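# Move three cups of beans from plank to table

## Task

Lift each of the three cups off the plank and set it upright on the table, keeping its beans inside.

## Robot and tools

Robot: two six-joint arms, left_arm and right_arm, each ending in a five-finger hand (a left hand on left_arm, its mirror on right_arm). Left base sits near (-0.010, +0.404, 0) m and right base near (+0.039, -0.526, 0) m in the scene frame. Scene frame: origin at table-top height midway between the arms, +z up, +x out over the table, left_arm toward +y. Hand poses, velocities and targets in results are in each arm's own base frame; fixed cameras and the table use the scene frame.

Hand point: a spot about 0.05 m in front of the palm and 0.15 m from the wrist flange. Its +z runs along the straight fingers, +y out of the palm, +x across the palm away from the thumb on the right hand (toward the thumb on the left hand). Straight fingertips reach 0.06-0.07 m past it. A wrist bracket on the little-finger side can strike things, and with fingers level the wrist may hang lower than the hand and meet the table first.

Row layout (used by execute_actions and move): 28 numbers, all in [-1, 1], always for both arms even if one is idle. Order: left dx, dy, dz, rx, ry, rz, then left little, ring, middle, index, thumb_bend, thumb_turn, force_limit, speed; then the same 14 for the right arm. The six pose numbers are an offset, not a pose: measured from that arm's Hand target at the start of the action or move, along that arm's base axes, with rotation about the Hand target's position; 1.0 equals 0.6 m or 180 degrees, and rx, ry, rz form one rotation vector. All zeros re-requests the current Hand target. Repeating an offset moves further. Finger numbers are absolute targets: -1 open/straight, +1 closed; thumb_turn -1 beside the palm, +1 opposite the fingers. force_limit maps -1..+1 to about 0..10 N at the fingertip (0..15 N for the two thumb motors); speed rises from near zero at -1 to full at +0.48 and above. There is no 'no change' value: to keep a hand as is, resend the eight hand numbers of its last executed row. Gentle grips: speed around -0.94 or lower. The thumb opposite the fingers encloses objects roughly 0.035-0.065 m thick.

Tools:
- execute_actions(actions, cameras): actions is a list of actions; each action is up to 15 rows, one per 1/30 s step, the last row held to fill 15 steps. Every row of an action counts from the same start pose. cameras lists names, ["all"] or []; images come by default only when actions is empty.
- move(target, speed, blend, stop_force, zero, blocking, cameras): straight-line path of each hand point to an offset target (one 28-number row, or up to 15 rows all counted from the same starting Hand targets). speed in m/s, 0.002-3.6, default 0.25 (turns capped at twice that in rad/s). blend in m rounds corners in a list. stop_force in N, 3-120, ends an arm's path when its wrist sensor feels that much resisting push; leave it out when backing away from a contact, and don't rely on it when the hand rotates. zero (default true) re-zeroes before the move. blocking=false returns early, not allowed with stop_force. Paths do not avoid obstacles; avoid paths passing near an arm's own base.
- wait(seconds 0-10), stop() to brake a running move, zoom_image(camera, region [x0,y0,x1,y1] pixels, max 504x504), show_instructions(), zero_wrist_force(arm), finished_scene(scene=1).
Cameras: cam_head_left, cam_head_right, cam_high, cam_low, cam_left_wrist, cam_right_wrist.

Results: end_effector_position (m), quaternion and velocities per arm in base frame; Hand target (the last commanded pose after clipping, which the next offset starts from); joint positions and torques; Wrist force/torque along the hand axes plus a peak line; hand_measured, hand_stopped_by (moving, target, force, stalled, fault), hand_load_n (positive means the finger is pushed open; a dropped grip shows as load near 0). A move adds a 'move:' line: done, off_target, moving, held or fault, plus limits such as paced or held. Orientation commands are clipped to 32 degrees from the measured one per step; a hand often settles short of its target, so send the remaining distance as a further offset.

Avoid: hitting the table, plank or the other arm hard (arm-to-arm presses can end the scene); targets past a firm contact, which can trigger a fault stop (torque limits 136 N m big joints, 25.4 N m wrist joints; about 150 N net force) that freezes the arm 10 s; motors overheating from long stretched holds; dropping cups, spilling beans, tilting them or releasing them while moving; anything ending off the table. Things may get nudged occasionally. Finish only once all cups stand stable on the table.

Each tool is called after ">>>" by a JSON object that holds its "fn" and its "kwargs", one argument or row to a line.

Reference images:

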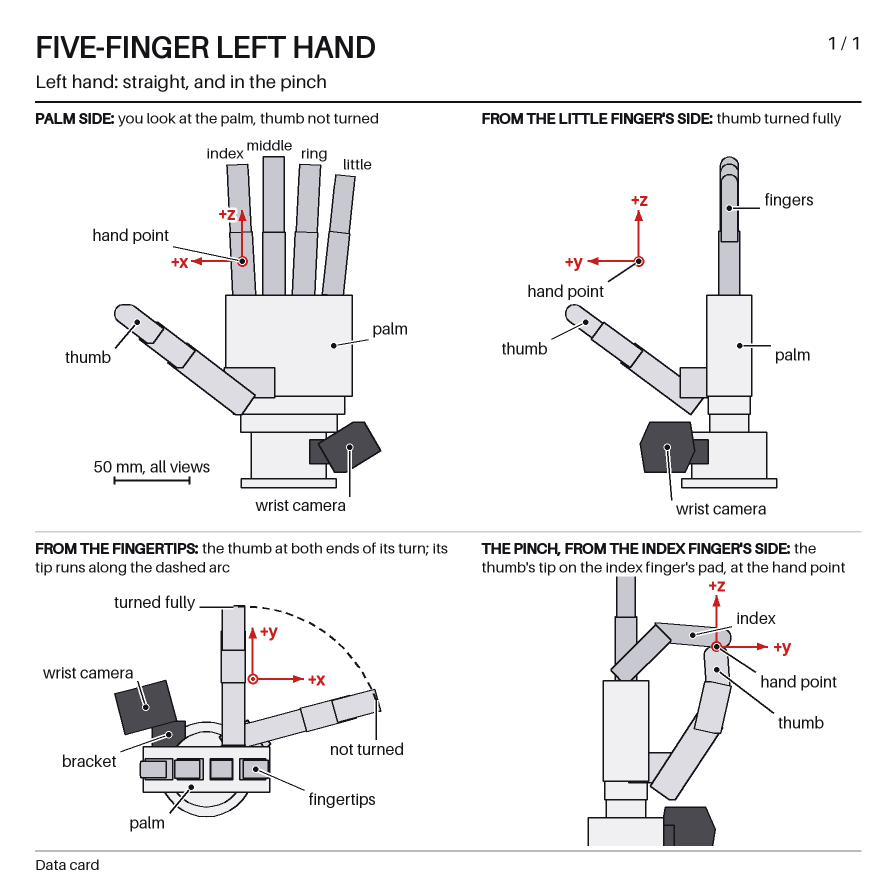

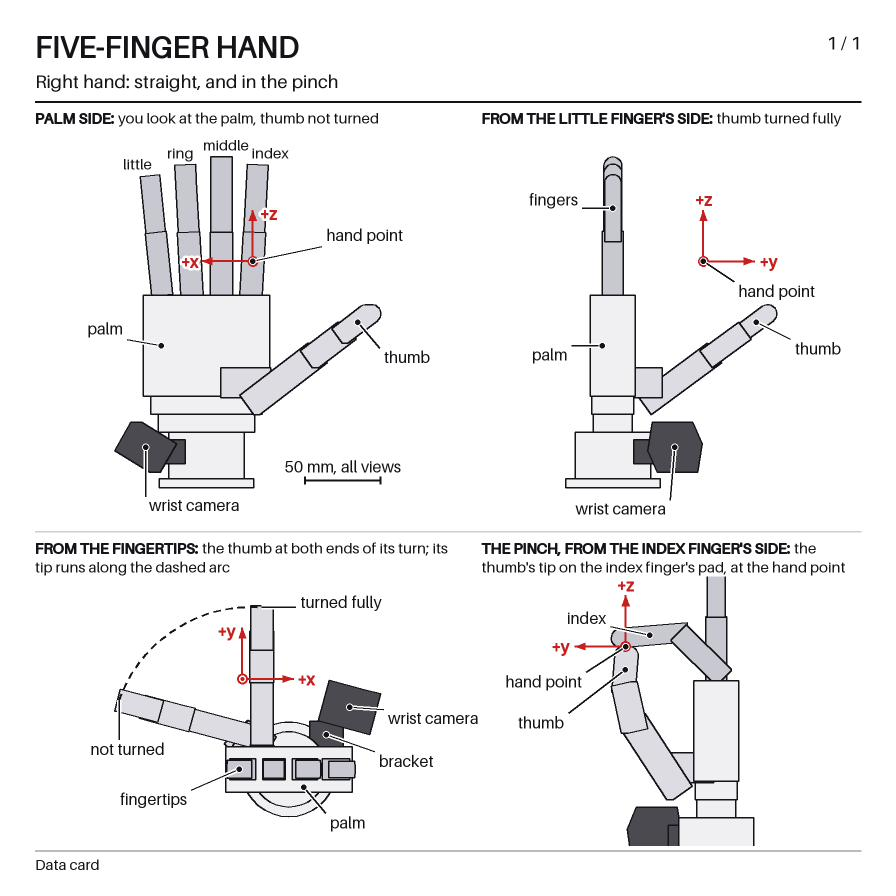

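## Session

>>> {"fn": "execute_actions", "kwargs": {
  "actions": []
}}

Scene clock: 0.00 s.
left_arm: end_effector_position=(+0.0516, -0.1659, +0.1808) hand_measured=(-1.000, -1.000, -1.000, -1.000, -1.000, -1.000) hand_load_n=(+0.0, +0.0, +0.0, +0.0, +0.0, +0.0) hand_stopped_by=(target, target, target, target, target, target) hand_force_limit=0.00 hand_speed=-0.80 end_effector_quat_wxyz=(-0.062, +0.742, -0.668, +0.005) | right_arm: end_effector_position=(+0.2620, +0.5556, +0.2510) hand_measured=(-1.000, -1.000, -1.000, -1.000, -1.000, -1.000) hand_load_n=(+0.0, +0.0, +0.0, +0.0, +0.0, +0.0) hand_stopped_by=(target, target, target, target, target, target) hand_force_limit=0.00 hand_speed=-0.80 end_effector_quat_wxyz=(-0.012, +0.885, -0.464, -0.029)
Joint positions: left_arm=[2.966 -1.166 -2.256 1.926 -1.67 2.865] | right_arm=[0.813 -0.578 0.309 1.832 1.507 -2.934]
Joint velocities: within noise
Joint torques (N m): no reading
Motor temperatures (°C): left_arm=[35 39 43 48 46 50] | right_arm=[31 31 31 43 37 38]
Wrist force (N): no reading
Wrist torque (N m): no reading
Wrist force, peak (N): no reading
Hand target: left_arm +0.0516, -0.1659, +0.1808; -0.062, +0.742, -0.668, +0.005 | right_arm +0.2620, +0.5556, +0.2510; -0.012, +0.885, -0.464, -0.029

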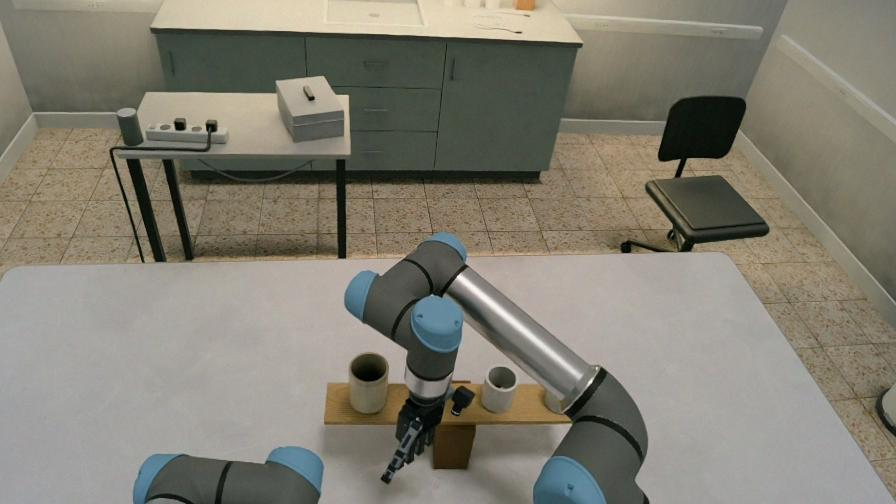

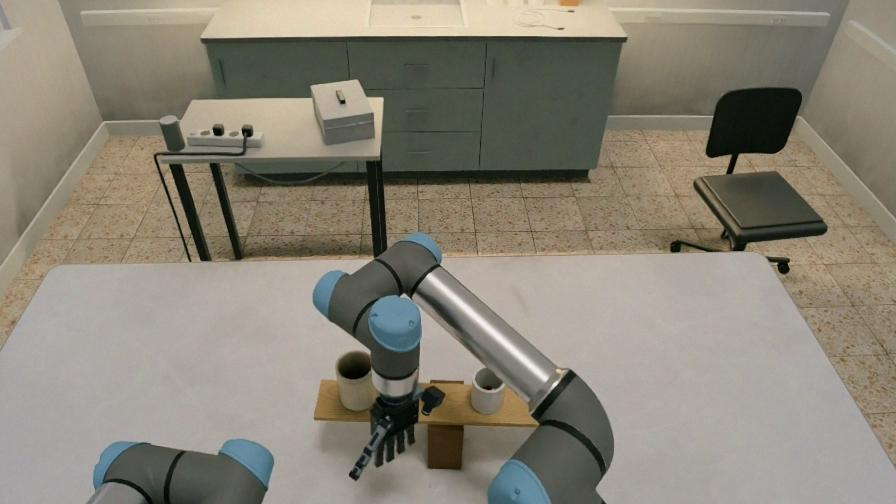

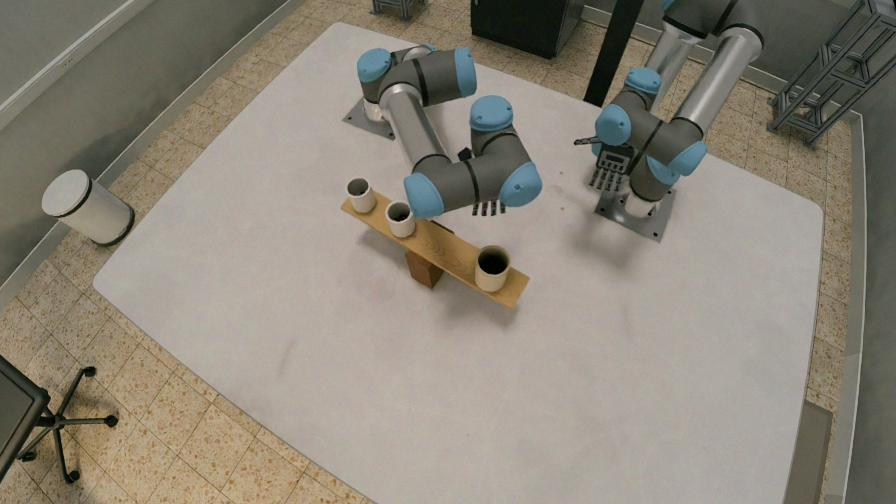

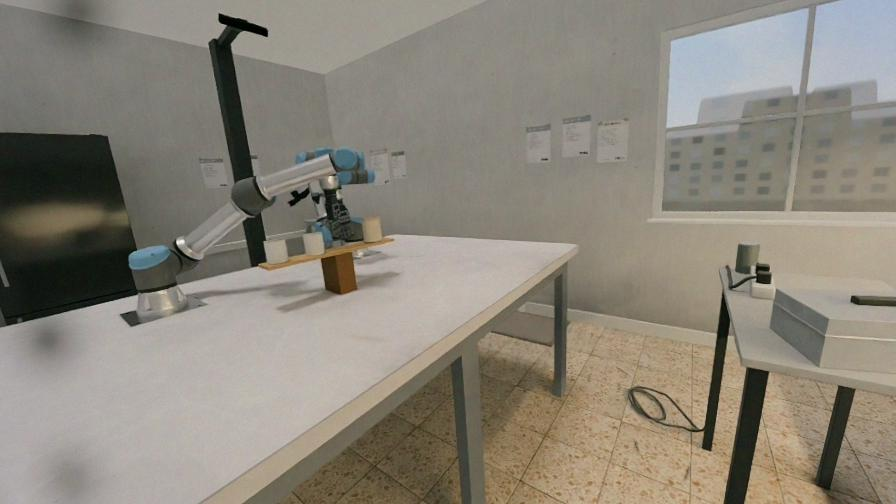

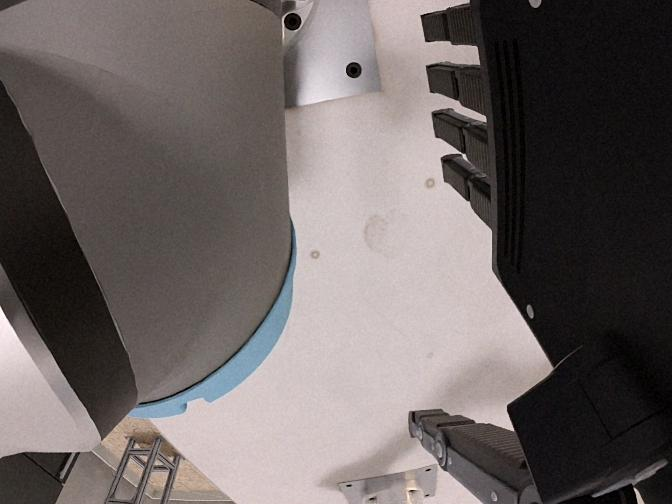

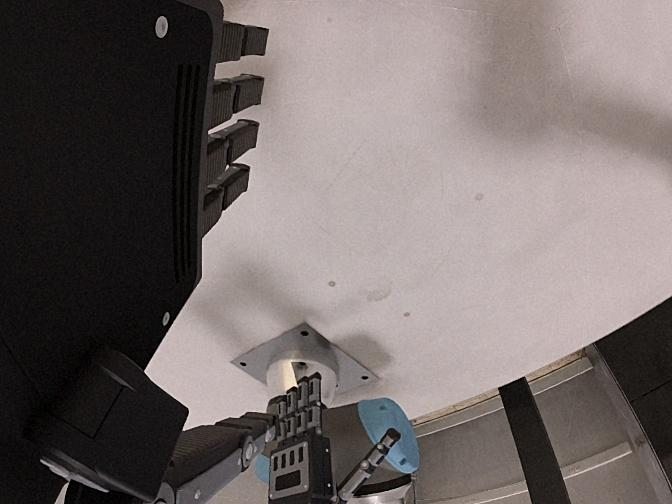

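>>> {"fn": "zoom_image", "kwargs": {
  "camera": "cam_head_left",
  "region": [300, 320, 600, 490]
}}

>>> {"fn": "zoom_image", "kwargs": {
  "camera": "cam_high",
  "region": [320, 150, 560, 320]
}}

>>> {"fn": "zoom_image", "kwargs": {
  "camera": "cam_low",
  "region": [240, 180, 420, 320]
}}

>>> {"fn": "zoom_image", "kwargs": {
  "camera": "cam_head_right",
  "region": [290, 320, 590, 490]
}}

Scaled by 1.680 from the camera's 896x504 image, which has a finer 1280x720 frame.

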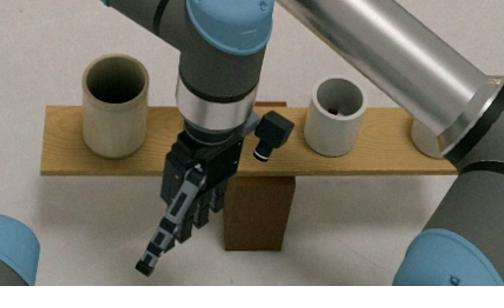

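Scaled by 2.100 from the camera's 896x504 image, which has a finer 1280x720 frame.

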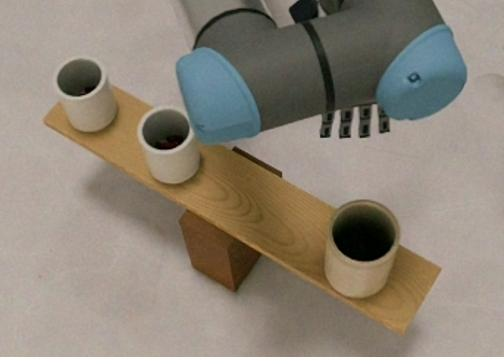

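Scaled by 2.800 from the camera's 896x504 image, which has a finer 1280x720 frame.

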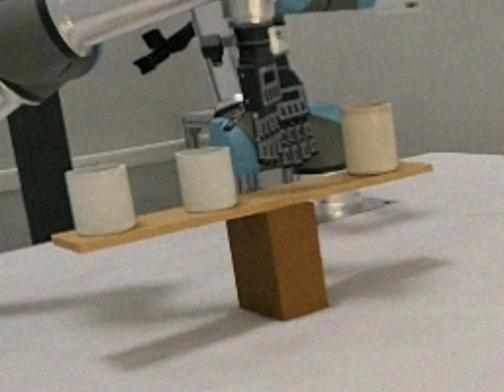

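Scaled by 1.680 from the camera's 896x504 image, which has a finer 1280x720 frame.

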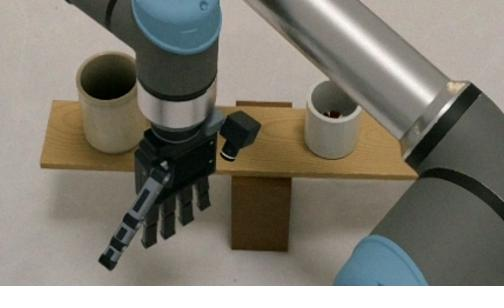

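>>> {"fn": "move", "kwargs": {
  "target": [
    [0,0,0,0,0,0,-1,-1,-1,-1,-1,-1,0,-0.8,0.04,-0.35,0.28,0,0,0,-1,-1,-1,-1,-1,-1,0,-0.8],
    [0,0,0,0,0,0,-1,-1,-1,-1,-1,-1,0,-0.8,0.063,-0.466,0.30,-0.2083,-0.3968,0.2573,-1,-1,-1,-1,-1,-1,0,-0.8]
  ],
  "blend": 0.05,
  "speed": 0.3,
  "cameras": ["all"]
}}

Scene clock: 349.70 s.
left_arm: end_effector_position=(+0.0516, -0.1659, +0.1808) hand_measured=(-1.000, -1.000, -1.000, -1.000, -1.000, -1.000) hand_load_n=(+0.0, +0.0, +0.0, +0.0, +0.0, +0.0) hand_stopped_by=(target, target, target, target, target, target) hand_force_limit=0.00 hand_speed=-0.80 end_effector_quat_wxyz=(-0.062, +0.742, -0.668, +0.005) | right_arm: end_effector_position=(+0.2998, +0.2760, +0.4310) hand_measured=(-1.000, -1.000, -1.000, -1.000, -1.000, -1.000) hand_load_n=(+0.5, +0.0, +0.0, +0.0, +0.0, +0.5) hand_stopped_by=(target, target, target, target, target, target) hand_force_limit=0.00 hand_speed=-0.80 end_effector_quat_wxyz=(+0.002, +0.797, -0.001, +0.604) end_effector_velocity=(+0.001, +0.000, +0.000) end_effector_angular_velocity=(-0.001, -0.002, +0.000)
Joint positions: left_arm=[2.966 -1.166 -2.256 1.926 -1.67 2.865] | right_arm=[0.976 -1.638 1.56 0.546 2.499 -4.331]
Joint velocities: left_arm=[within noise] | right_arm=[-0.001 0 0.001 -0.005 0 -0.004]
Joint torques (N m): left_arm=[-1.23 -0.22 20.63 -2.08 -0.39 -0.32] | right_arm=[-7.68 -17.3 -15.58 -1.03 2.81 -2.21]
Wrist force (N): left_arm=[0.1 -0.4 0.2] | right_arm=[-1.5 0.6 -1.0]
Wrist torque (N m): left_arm=[-0.06 -0.02 0.03] | right_arm=[0.12 0.20 -0.12]
Wrist force, peak (N): left_arm=[0.0 0.0 0.7] | right_arm=[-2.0 0.9 -1.1]
Hand target: left_arm +0.0516, -0.1659, +0.1808; -0.062, +0.742, -0.668, +0.005 | right_arm +0.2998, +0.2760, +0.4310; +0.003, +0.797, -0.001, +0.604
Off the commanded pose: left_arm 0.000 m, 0 deg | right_arm 0.000 m, 0 deg.
move: done
camera_calibration:
cam_right_wrist: T_world_to_cam=[[0.106419, -0.967837, 0.227964, 0.140742], [-0.726147, -0.232266, -0.64712, 0.562566], [0.679254, -0.0966693, -0.727509, 0.26015], [0, 0, 0, 1]] pos_world=[0.21682, 0.292029, 0.521225]

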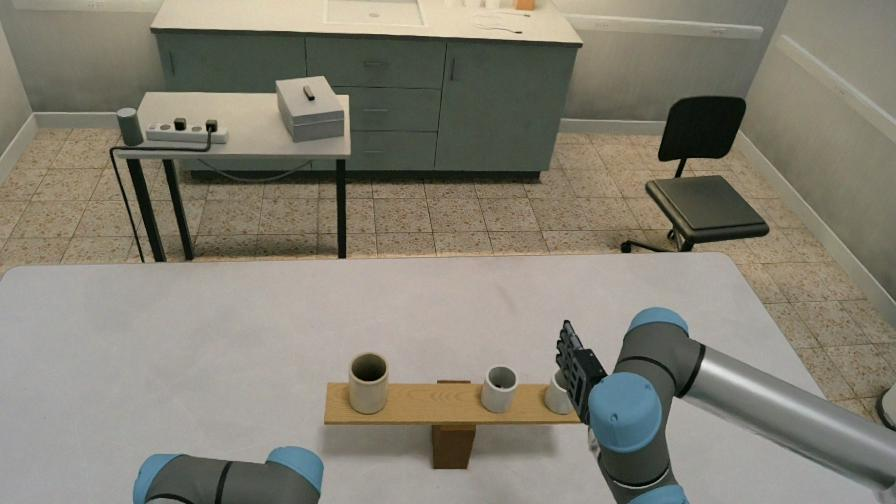

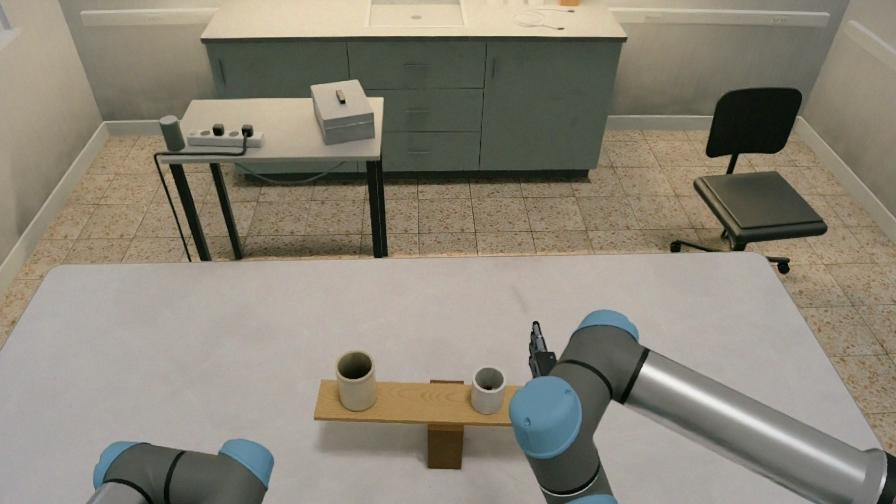

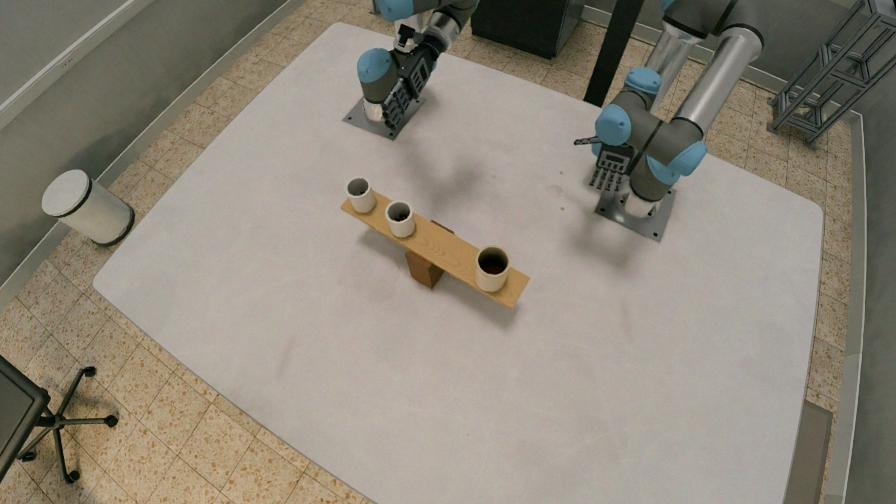

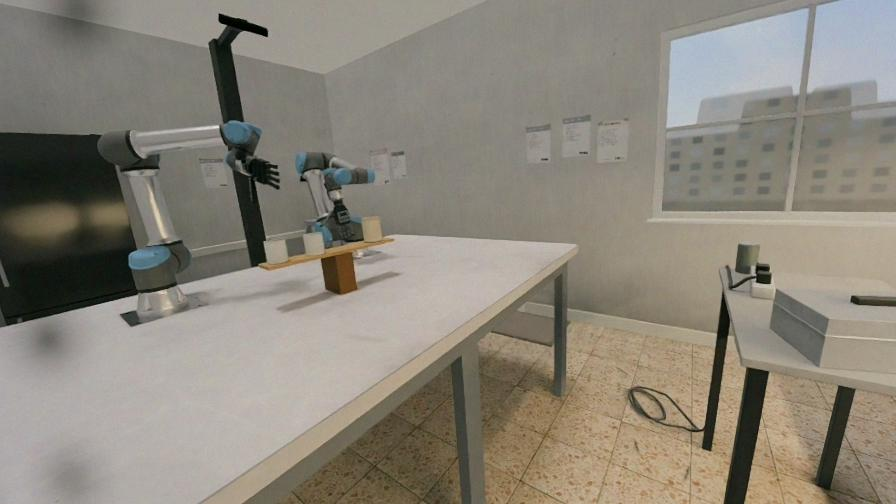

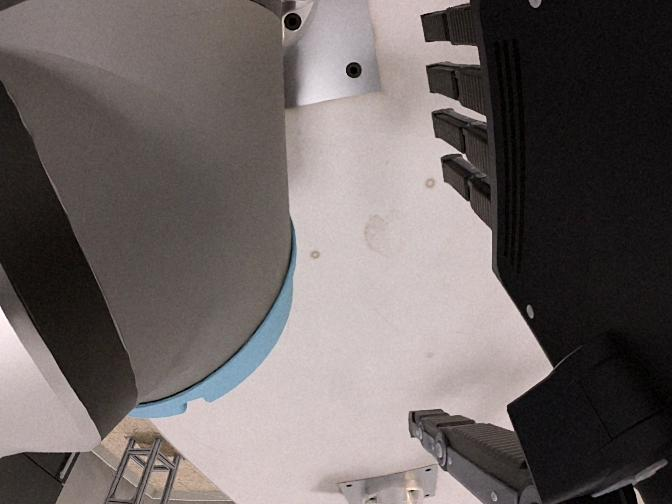

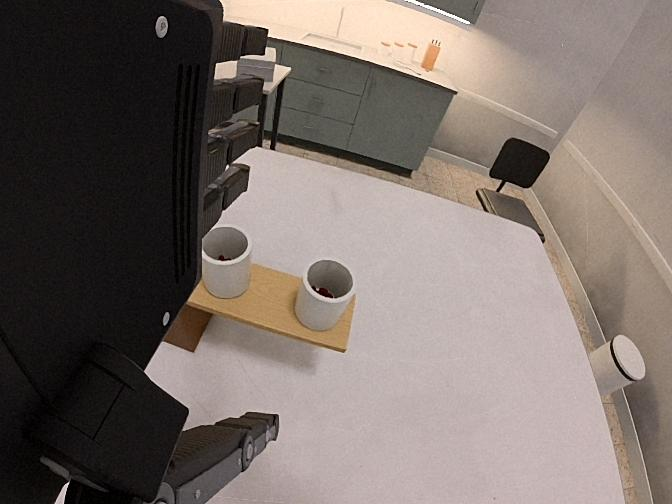

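>>> {"fn": "zoom_image", "kwargs": {
  "camera": "cam_right_wrist",
  "region": [150, 200, 400, 380]
}}

>>> {"fn": "zoom_image", "kwargs": {
  "camera": "cam_head_left",
  "region": [310, 330, 610, 490]
}}

>>> {"fn": "zoom_image", "kwargs": {
  "camera": "cam_head_right",
  "region": [300, 330, 560, 490]
}}

>>> {"fn": "zoom_image", "kwargs": {
  "camera": "cam_high",
  "region": [330, 160, 540, 320]
}}

>>> {"fn": "zoom_image", "kwargs": {
  "camera": "cam_low",
  "region": [240, 190, 420, 310]
}}

Scaled by 2.016 from the camera's 672x504 image, which has a finer 960x720 frame.

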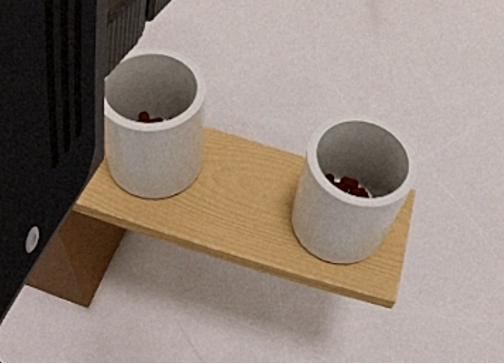

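Scaled by 1.680 from the camera's 896x504 image, which has a finer 1280x720 frame.

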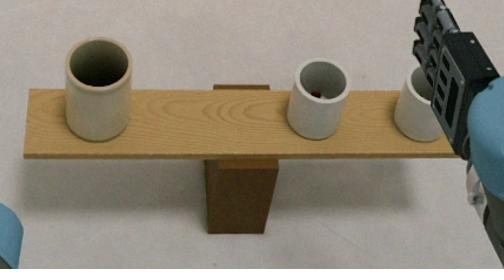

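Scaled by 1.938 from the camera's 896x504 image, which has a finer 1280x720 frame.

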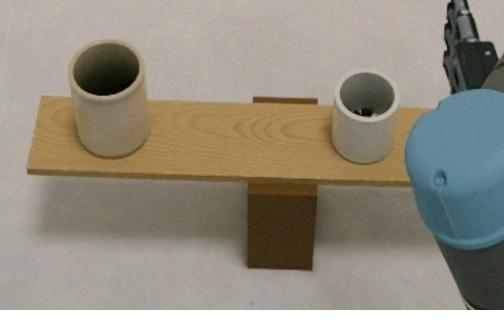

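Scaled by 2.400 from the camera's 896x504 image, which has a finer 1280x720 frame.

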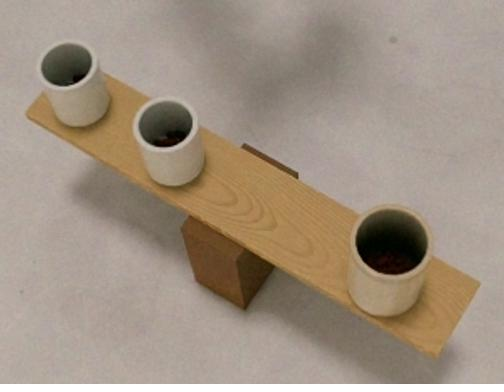

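Scaled by 2.800 from the camera's 896x504 image, which has a finer 1280x720 frame.

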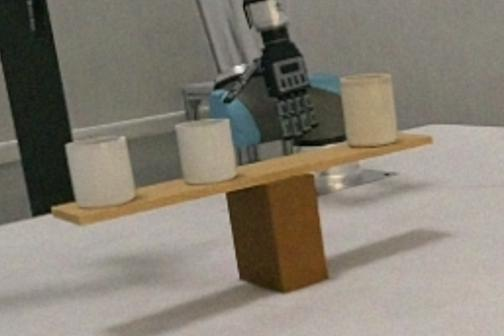

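>>> {"fn": "move", "kwargs": {
  "target": [
    [0.3307,-0.1402,0.332,0,0,0,-1,-1,-1,-1,-1,1,-0.5,-0.3,0.008,0.086,-0.10,0,-0.024,0,-1,-1,-1,-1,-1,1,-0.5,-0.3],
    [0.514,-0.1735,0.182,0.3750,-0.3003,-0.4182,-1,-1,-1,-1,-1,1,-0.5,-0.3,0.017,0.173,-0.3017,0,-0.0483,0,-1,-1,-1,-1,-1,1,-0.5,-0.3]
  ],
  "blend": 0.03,
  "speed": 0.3,
  "cameras": ["all"]
}}

Scene clock: 593.97 s.
left_arm: end_effector_position=(+0.3202, -0.2628, +0.3225) hand_measured=(-1.000, -1.000, -1.000, -1.000, -1.000, +1.000) hand_load_n=(+0.0, +0.0, +0.0, +0.0, +0.0, +0.0) hand_stopped_by=(target, target, target, target, target, target) hand_force_limit=-0.50 hand_speed=-0.30 end_effector_quat_wxyz=(+0.496, -0.310, +0.811, +0.000) | right_arm: end_effector_position=(+0.3083, +0.3635, +0.2876) hand_measured=(-1.000, -1.000, -1.000, -1.000, -1.000, +1.000) hand_load_n=(+0.0, +0.0, +0.0, +0.0, +0.0, +0.0) hand_stopped_by=(target, target, target, target, target, target) hand_force_limit=-0.50 hand_speed=-0.30 end_effector_quat_wxyz=(+0.003, +0.757, -0.001, +0.654)
Joint positions: left_arm=[2.308 -1.753 -1.479 2.215 -2.503 3.432] | right_arm=[1.103 -1.403 1.748 -0.027 2.659 -4.431]
Joint torques (N m): left_arm=[11.62 17.27 31.91 0.18 0.12 1.89] | right_arm=[-3.43 -35.4 -25.92 1.07 0.51 -0.38]
Wrist force (N): left_arm=[-0.3 -0.8 0.4] | right_arm=[-1.4 0.8 -0.7]
Wrist torque (N m): left_arm=[-0.10 0.13 0.17] | right_arm=[0.14 0.15 0.03]
Wrist force, peak (N): left_arm=[-0.8 1.5 1.5] | right_arm=[-1.8 0.7 -1.2]
Hand target: left_arm +0.3202, -0.2628, +0.3225; +0.496, -0.310, +0.811, +0.000 (not the last commanded pose) | right_arm +0.3083, +0.3635, +0.2877; +0.003, +0.757, -0.002, +0.654 (not the last commanded pose)
Off the commanded pose: left_arm 0.052 m, 41 deg | right_arm 0.041 m, 1 deg.
move: held (left_arm; a check stopped the path), off_target (right_arm; braked when a check withheld steps of left_arm); path passed 1 of 2 targets; limits=held
pose unreachable (left arm): on one or more control steps of this call, first in action 0 (counted from 0), this arm could not follow its commanded pose, so it was not sent that pose on those steps. It may still have moved: this result reports where it is.
cause: moving toward the commanded pose would bring a part of the arm too close to another arm (a part of this arm just beyond joint 5 (wrist 2) and a part of the right arm just beyond its joint 4 (wrist 1), 9 mm apart when this arm was first held).
camera_calibration:
cam_left_wrist: T_world_to_cam=[[0.412883, -0.908163, 0.069054, -0.388631], [-0.799854, -0.397814, -0.44942, 0.287552], [0.435617, 0.130325, -0.890648, 0.294418], [0, 0, 0, 1]] pos_world=[0.262205, -0.276917, 0.418291]
cam_right_wrist: T_world_to_cam=[[0.0762021, -0.967707, 0.240285, 0.262871], [-0.637691, -0.232556, -0.734349, 0.494175], [0.766514, -0.0972687, -0.634819, 0.105156], [0, 0, 0, 1]] pos_world=[0.214496, 0.379534, 0.366488]

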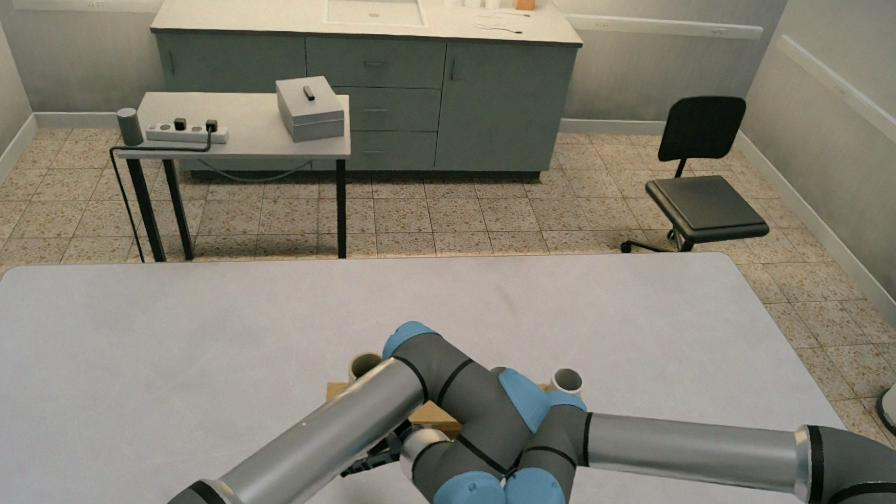

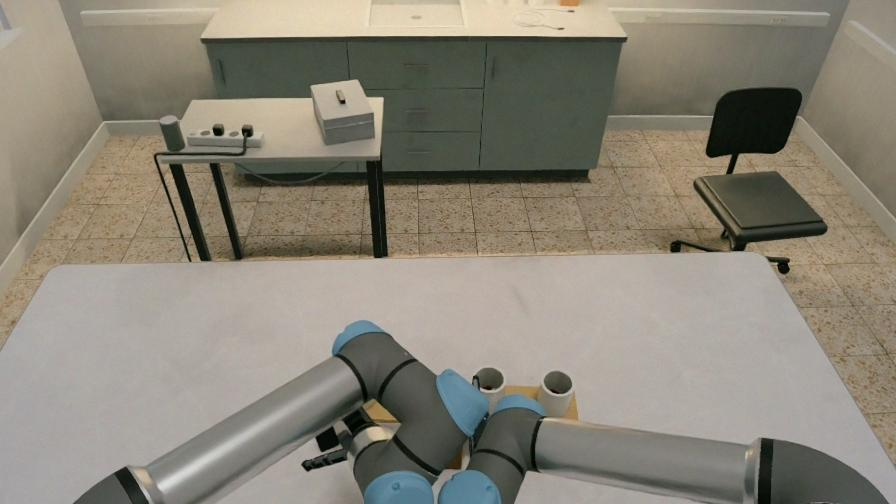

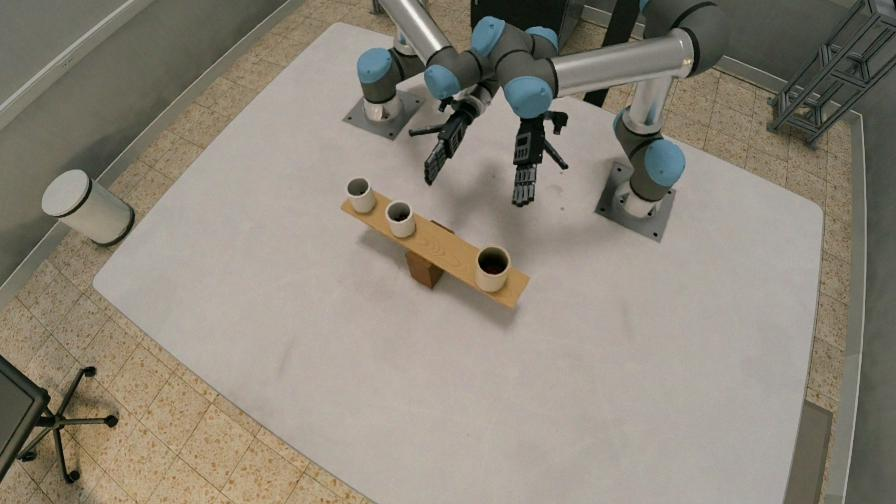

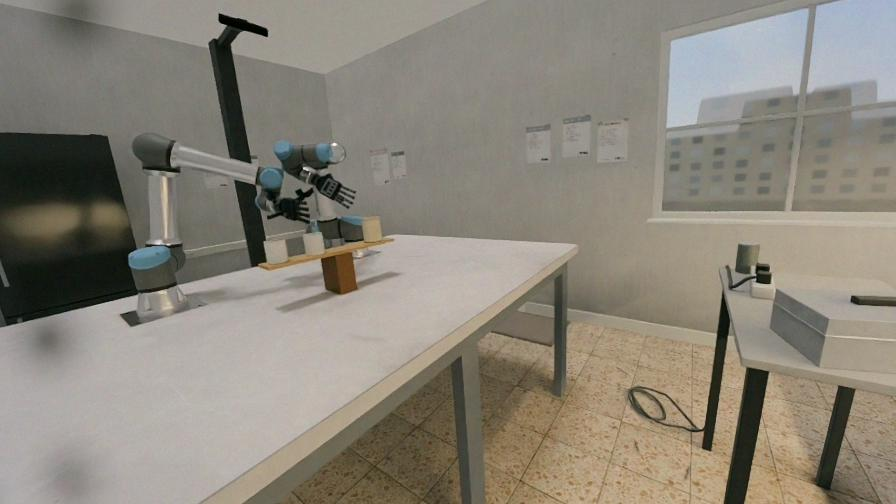

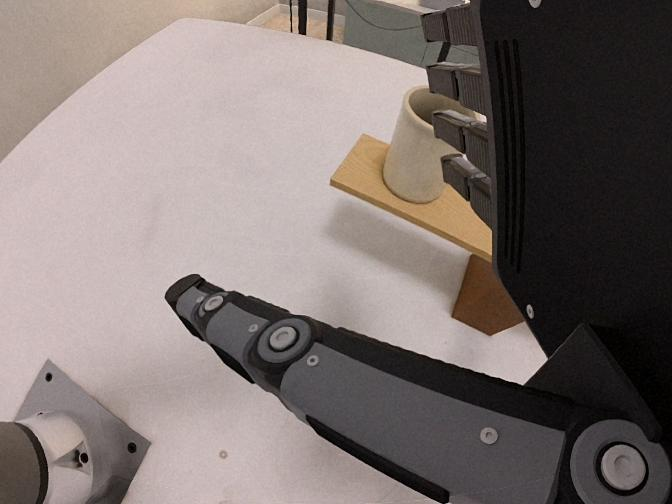

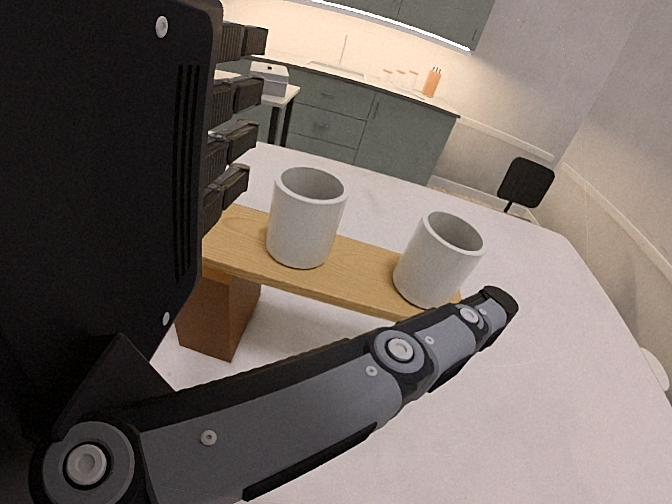

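>>> {"fn": "move", "kwargs": {
  "target": [
    [0,0,0,0,0,0,-1,-1,-1,-1,-1,1,-0.5,-0.3,0,-0.28,0,0,0,0,-1,-1,-1,-1,-1,1,-0.5,-0.3],
    [0.0663,-0.012,-0.0542,0.1338,-0.1084,-0.1510,-1,-1,-1,-1,-1,1,-0.5,-0.3,0,-0.28,0,0,0,0,-1,-1,-1,-1,-1,1,-0.5,-0.3]
  ],
  "speed": 0.3,
  "cameras": ["cam_left_wrist","cam_right_wrist","cam_high","cam_head_right"]
}}

Scene clock: 626.60 s.
left_arm: end_effector_position=(+0.3600, -0.2699, +0.2900) hand_measured=(-1.000, -1.000, -1.000, -1.000, -1.000, +1.000) hand_load_n=(+0.0, +0.0, +0.0, +0.5, +0.0, +0.0) hand_stopped_by=(target, target, target, target, target, target) hand_force_limit=-0.50 hand_speed=-0.30 end_effector_quat_wxyz=(+0.664, +0.000, +0.748, -0.001) | right_arm: end_effector_position=(+0.3083, +0.1955, +0.2877) hand_measured=(-1.000, -1.000, -1.000, -1.000, -1.000, +1.000) hand_load_n=(+0.0, +0.0, +0.0, +0.0, +0.0, +0.5) hand_stopped_by=(target, target, target, target, target, target) hand_force_limit=-0.50 hand_speed=-0.30 end_effector_quat_wxyz=(+0.003, +0.757, -0.002, +0.654)
Joint positions: left_arm=[2.298 -1.509 -1.992 3.322 -2.406 4.577] | right_arm=[0.795 -1.868 2.171 -0.095 2.361 -4.566]
Joint torques (N m): left_arm=[-15.55 5.91 22.97 2.27 0.65 2.23] | right_arm=[-6.98 -15.68 -13.74 -2.03 -2.05 -2.15]
Wrist force (N): left_arm=[-0.2 -1.2 0.2] | right_arm=[-1.5 1.4 -1.0]
Wrist torque (N m): left_arm=[-0.13 0.19 0.16] | right_arm=[0.22 0.14 -0.07]
Wrist force, peak (N): left_arm=[0.0 -1.3 0.8] | right_arm=[-1.4 3.5 -1.2]
Hand target: left_arm +0.3600, -0.2700, +0.2900; +0.664, +0.000, +0.748, -0.001 | right_arm +0.3083, +0.1955, +0.2877; +0.003, +0.757, -0.002, +0.654
Off the commanded pose: left_arm 0.000 m, 0 deg | right_arm 0.000 m, 0 deg.
move: done
camera_calibration:
cam_left_wrist: T_world_to_cam=[[-0.014567, -0.96246, -0.271033, -0.171428], [-0.631884, 0.218936, -0.743499, 0.493272], [0.774926, 0.160431, -0.611352, 0.0539548], [0, 0, 0, 1]] pos_world=[0.267383, -0.281644, 0.35327]
cam_right_wrist: T_world_to_cam=[[0.0762048, -0.967806, 0.239886, 0.100413], [-0.637605, -0.232266, -0.734515, 0.455232], [0.766585, -0.0969786, -0.634777, 0.0888501], [0, 0, 0, 1]] pos_world=[0.214495, 0.211531, 0.366688]
Images, in order (width x height): cam_head_right 896x504, cam_high 896x504, cam_left_wrist 672x504, cam_right_wrist 672x504.

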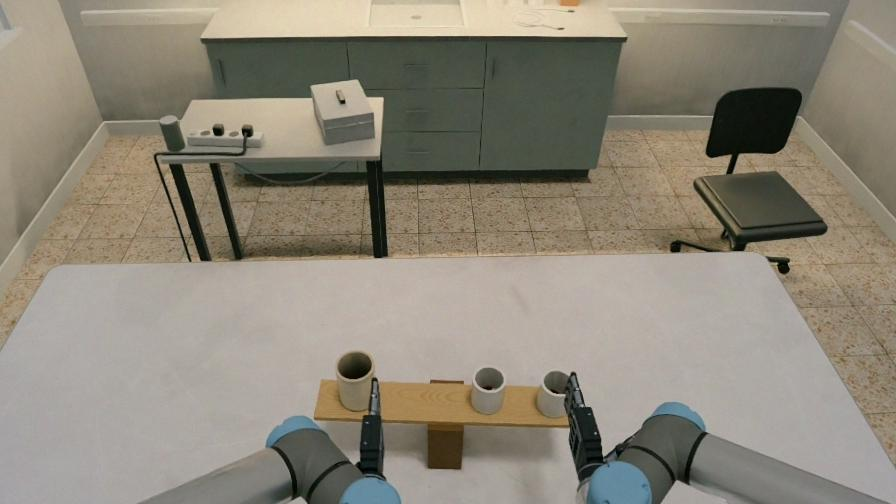

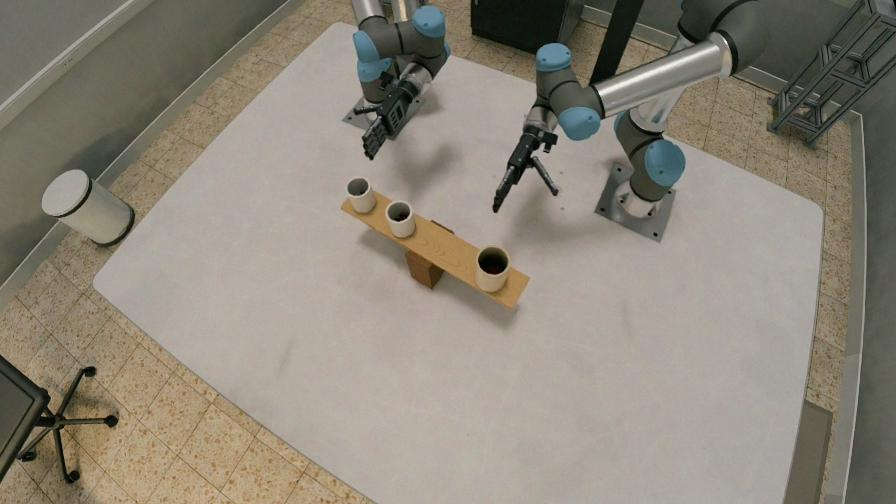

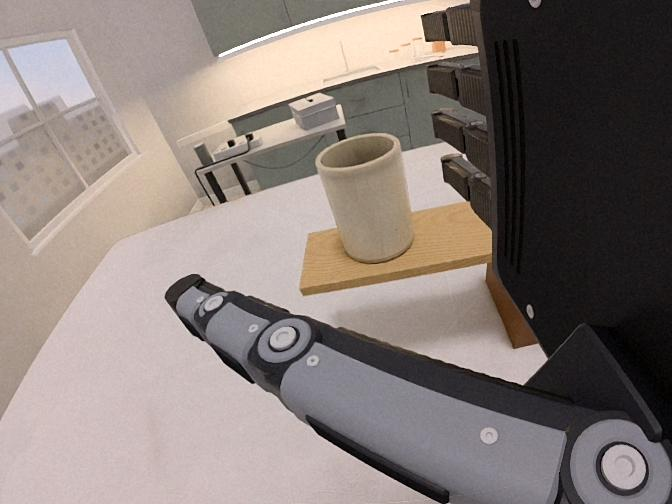

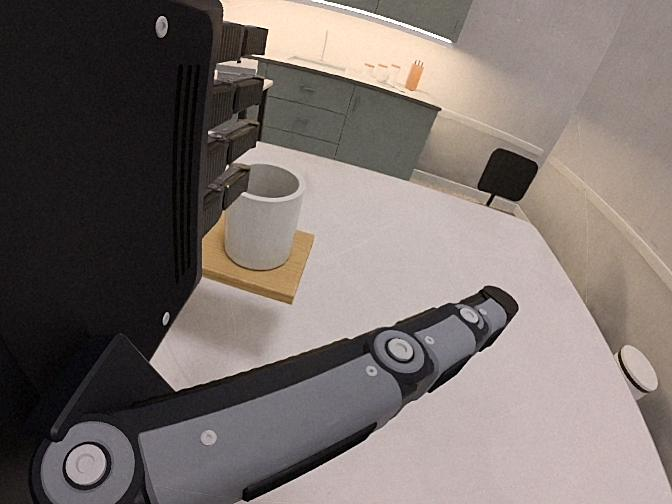

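>>> {"fn": "zoom_image", "kwargs": {
  "camera": "cam_left_wrist",
  "region": [290, 110, 510, 310]
}}

>>> {"fn": "zoom_image", "kwargs": {
  "camera": "cam_right_wrist",
  "region": [190, 140, 390, 310]
}}

>>> {"fn": "zoom_image", "kwargs": {
  "camera": "cam_high",
  "region": [330, 90, 560, 320]
}}

>>> {"fn": "zoom_image", "kwargs": {
  "camera": "cam_head_right",
  "region": [300, 330, 640, 500]
}}

Scaled by 2.291 from the camera's 672x504 image, which has a finer 960x720 frame.

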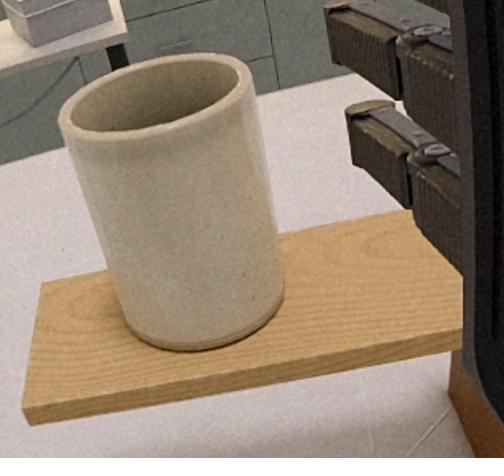

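Scaled by 2.520 from the camera's 672x504 image, which has a finer 960x720 frame.

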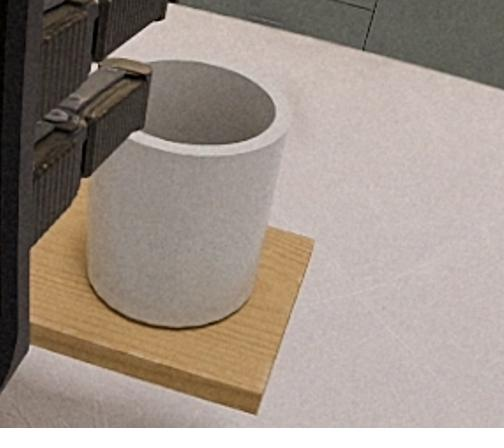

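Scaled by 2.191 from the camera's 896x504 image, which has a finer 1280x720 frame.

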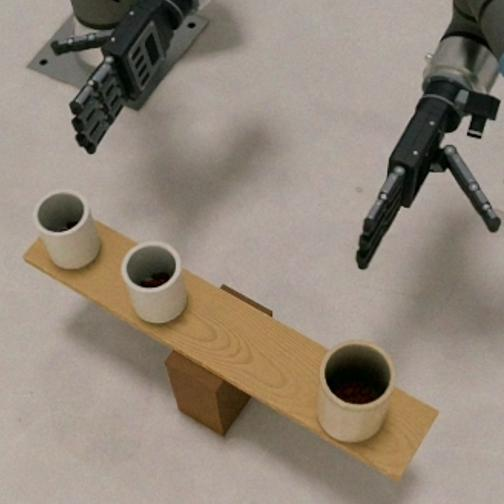

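Scaled by 1.482 from the camera's 896x504 image, which has a finer 1280x720 frame.

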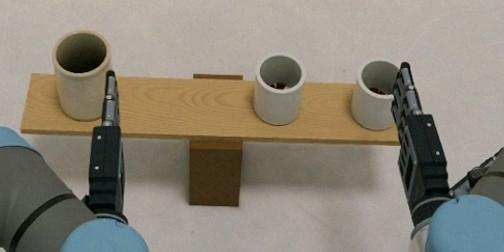

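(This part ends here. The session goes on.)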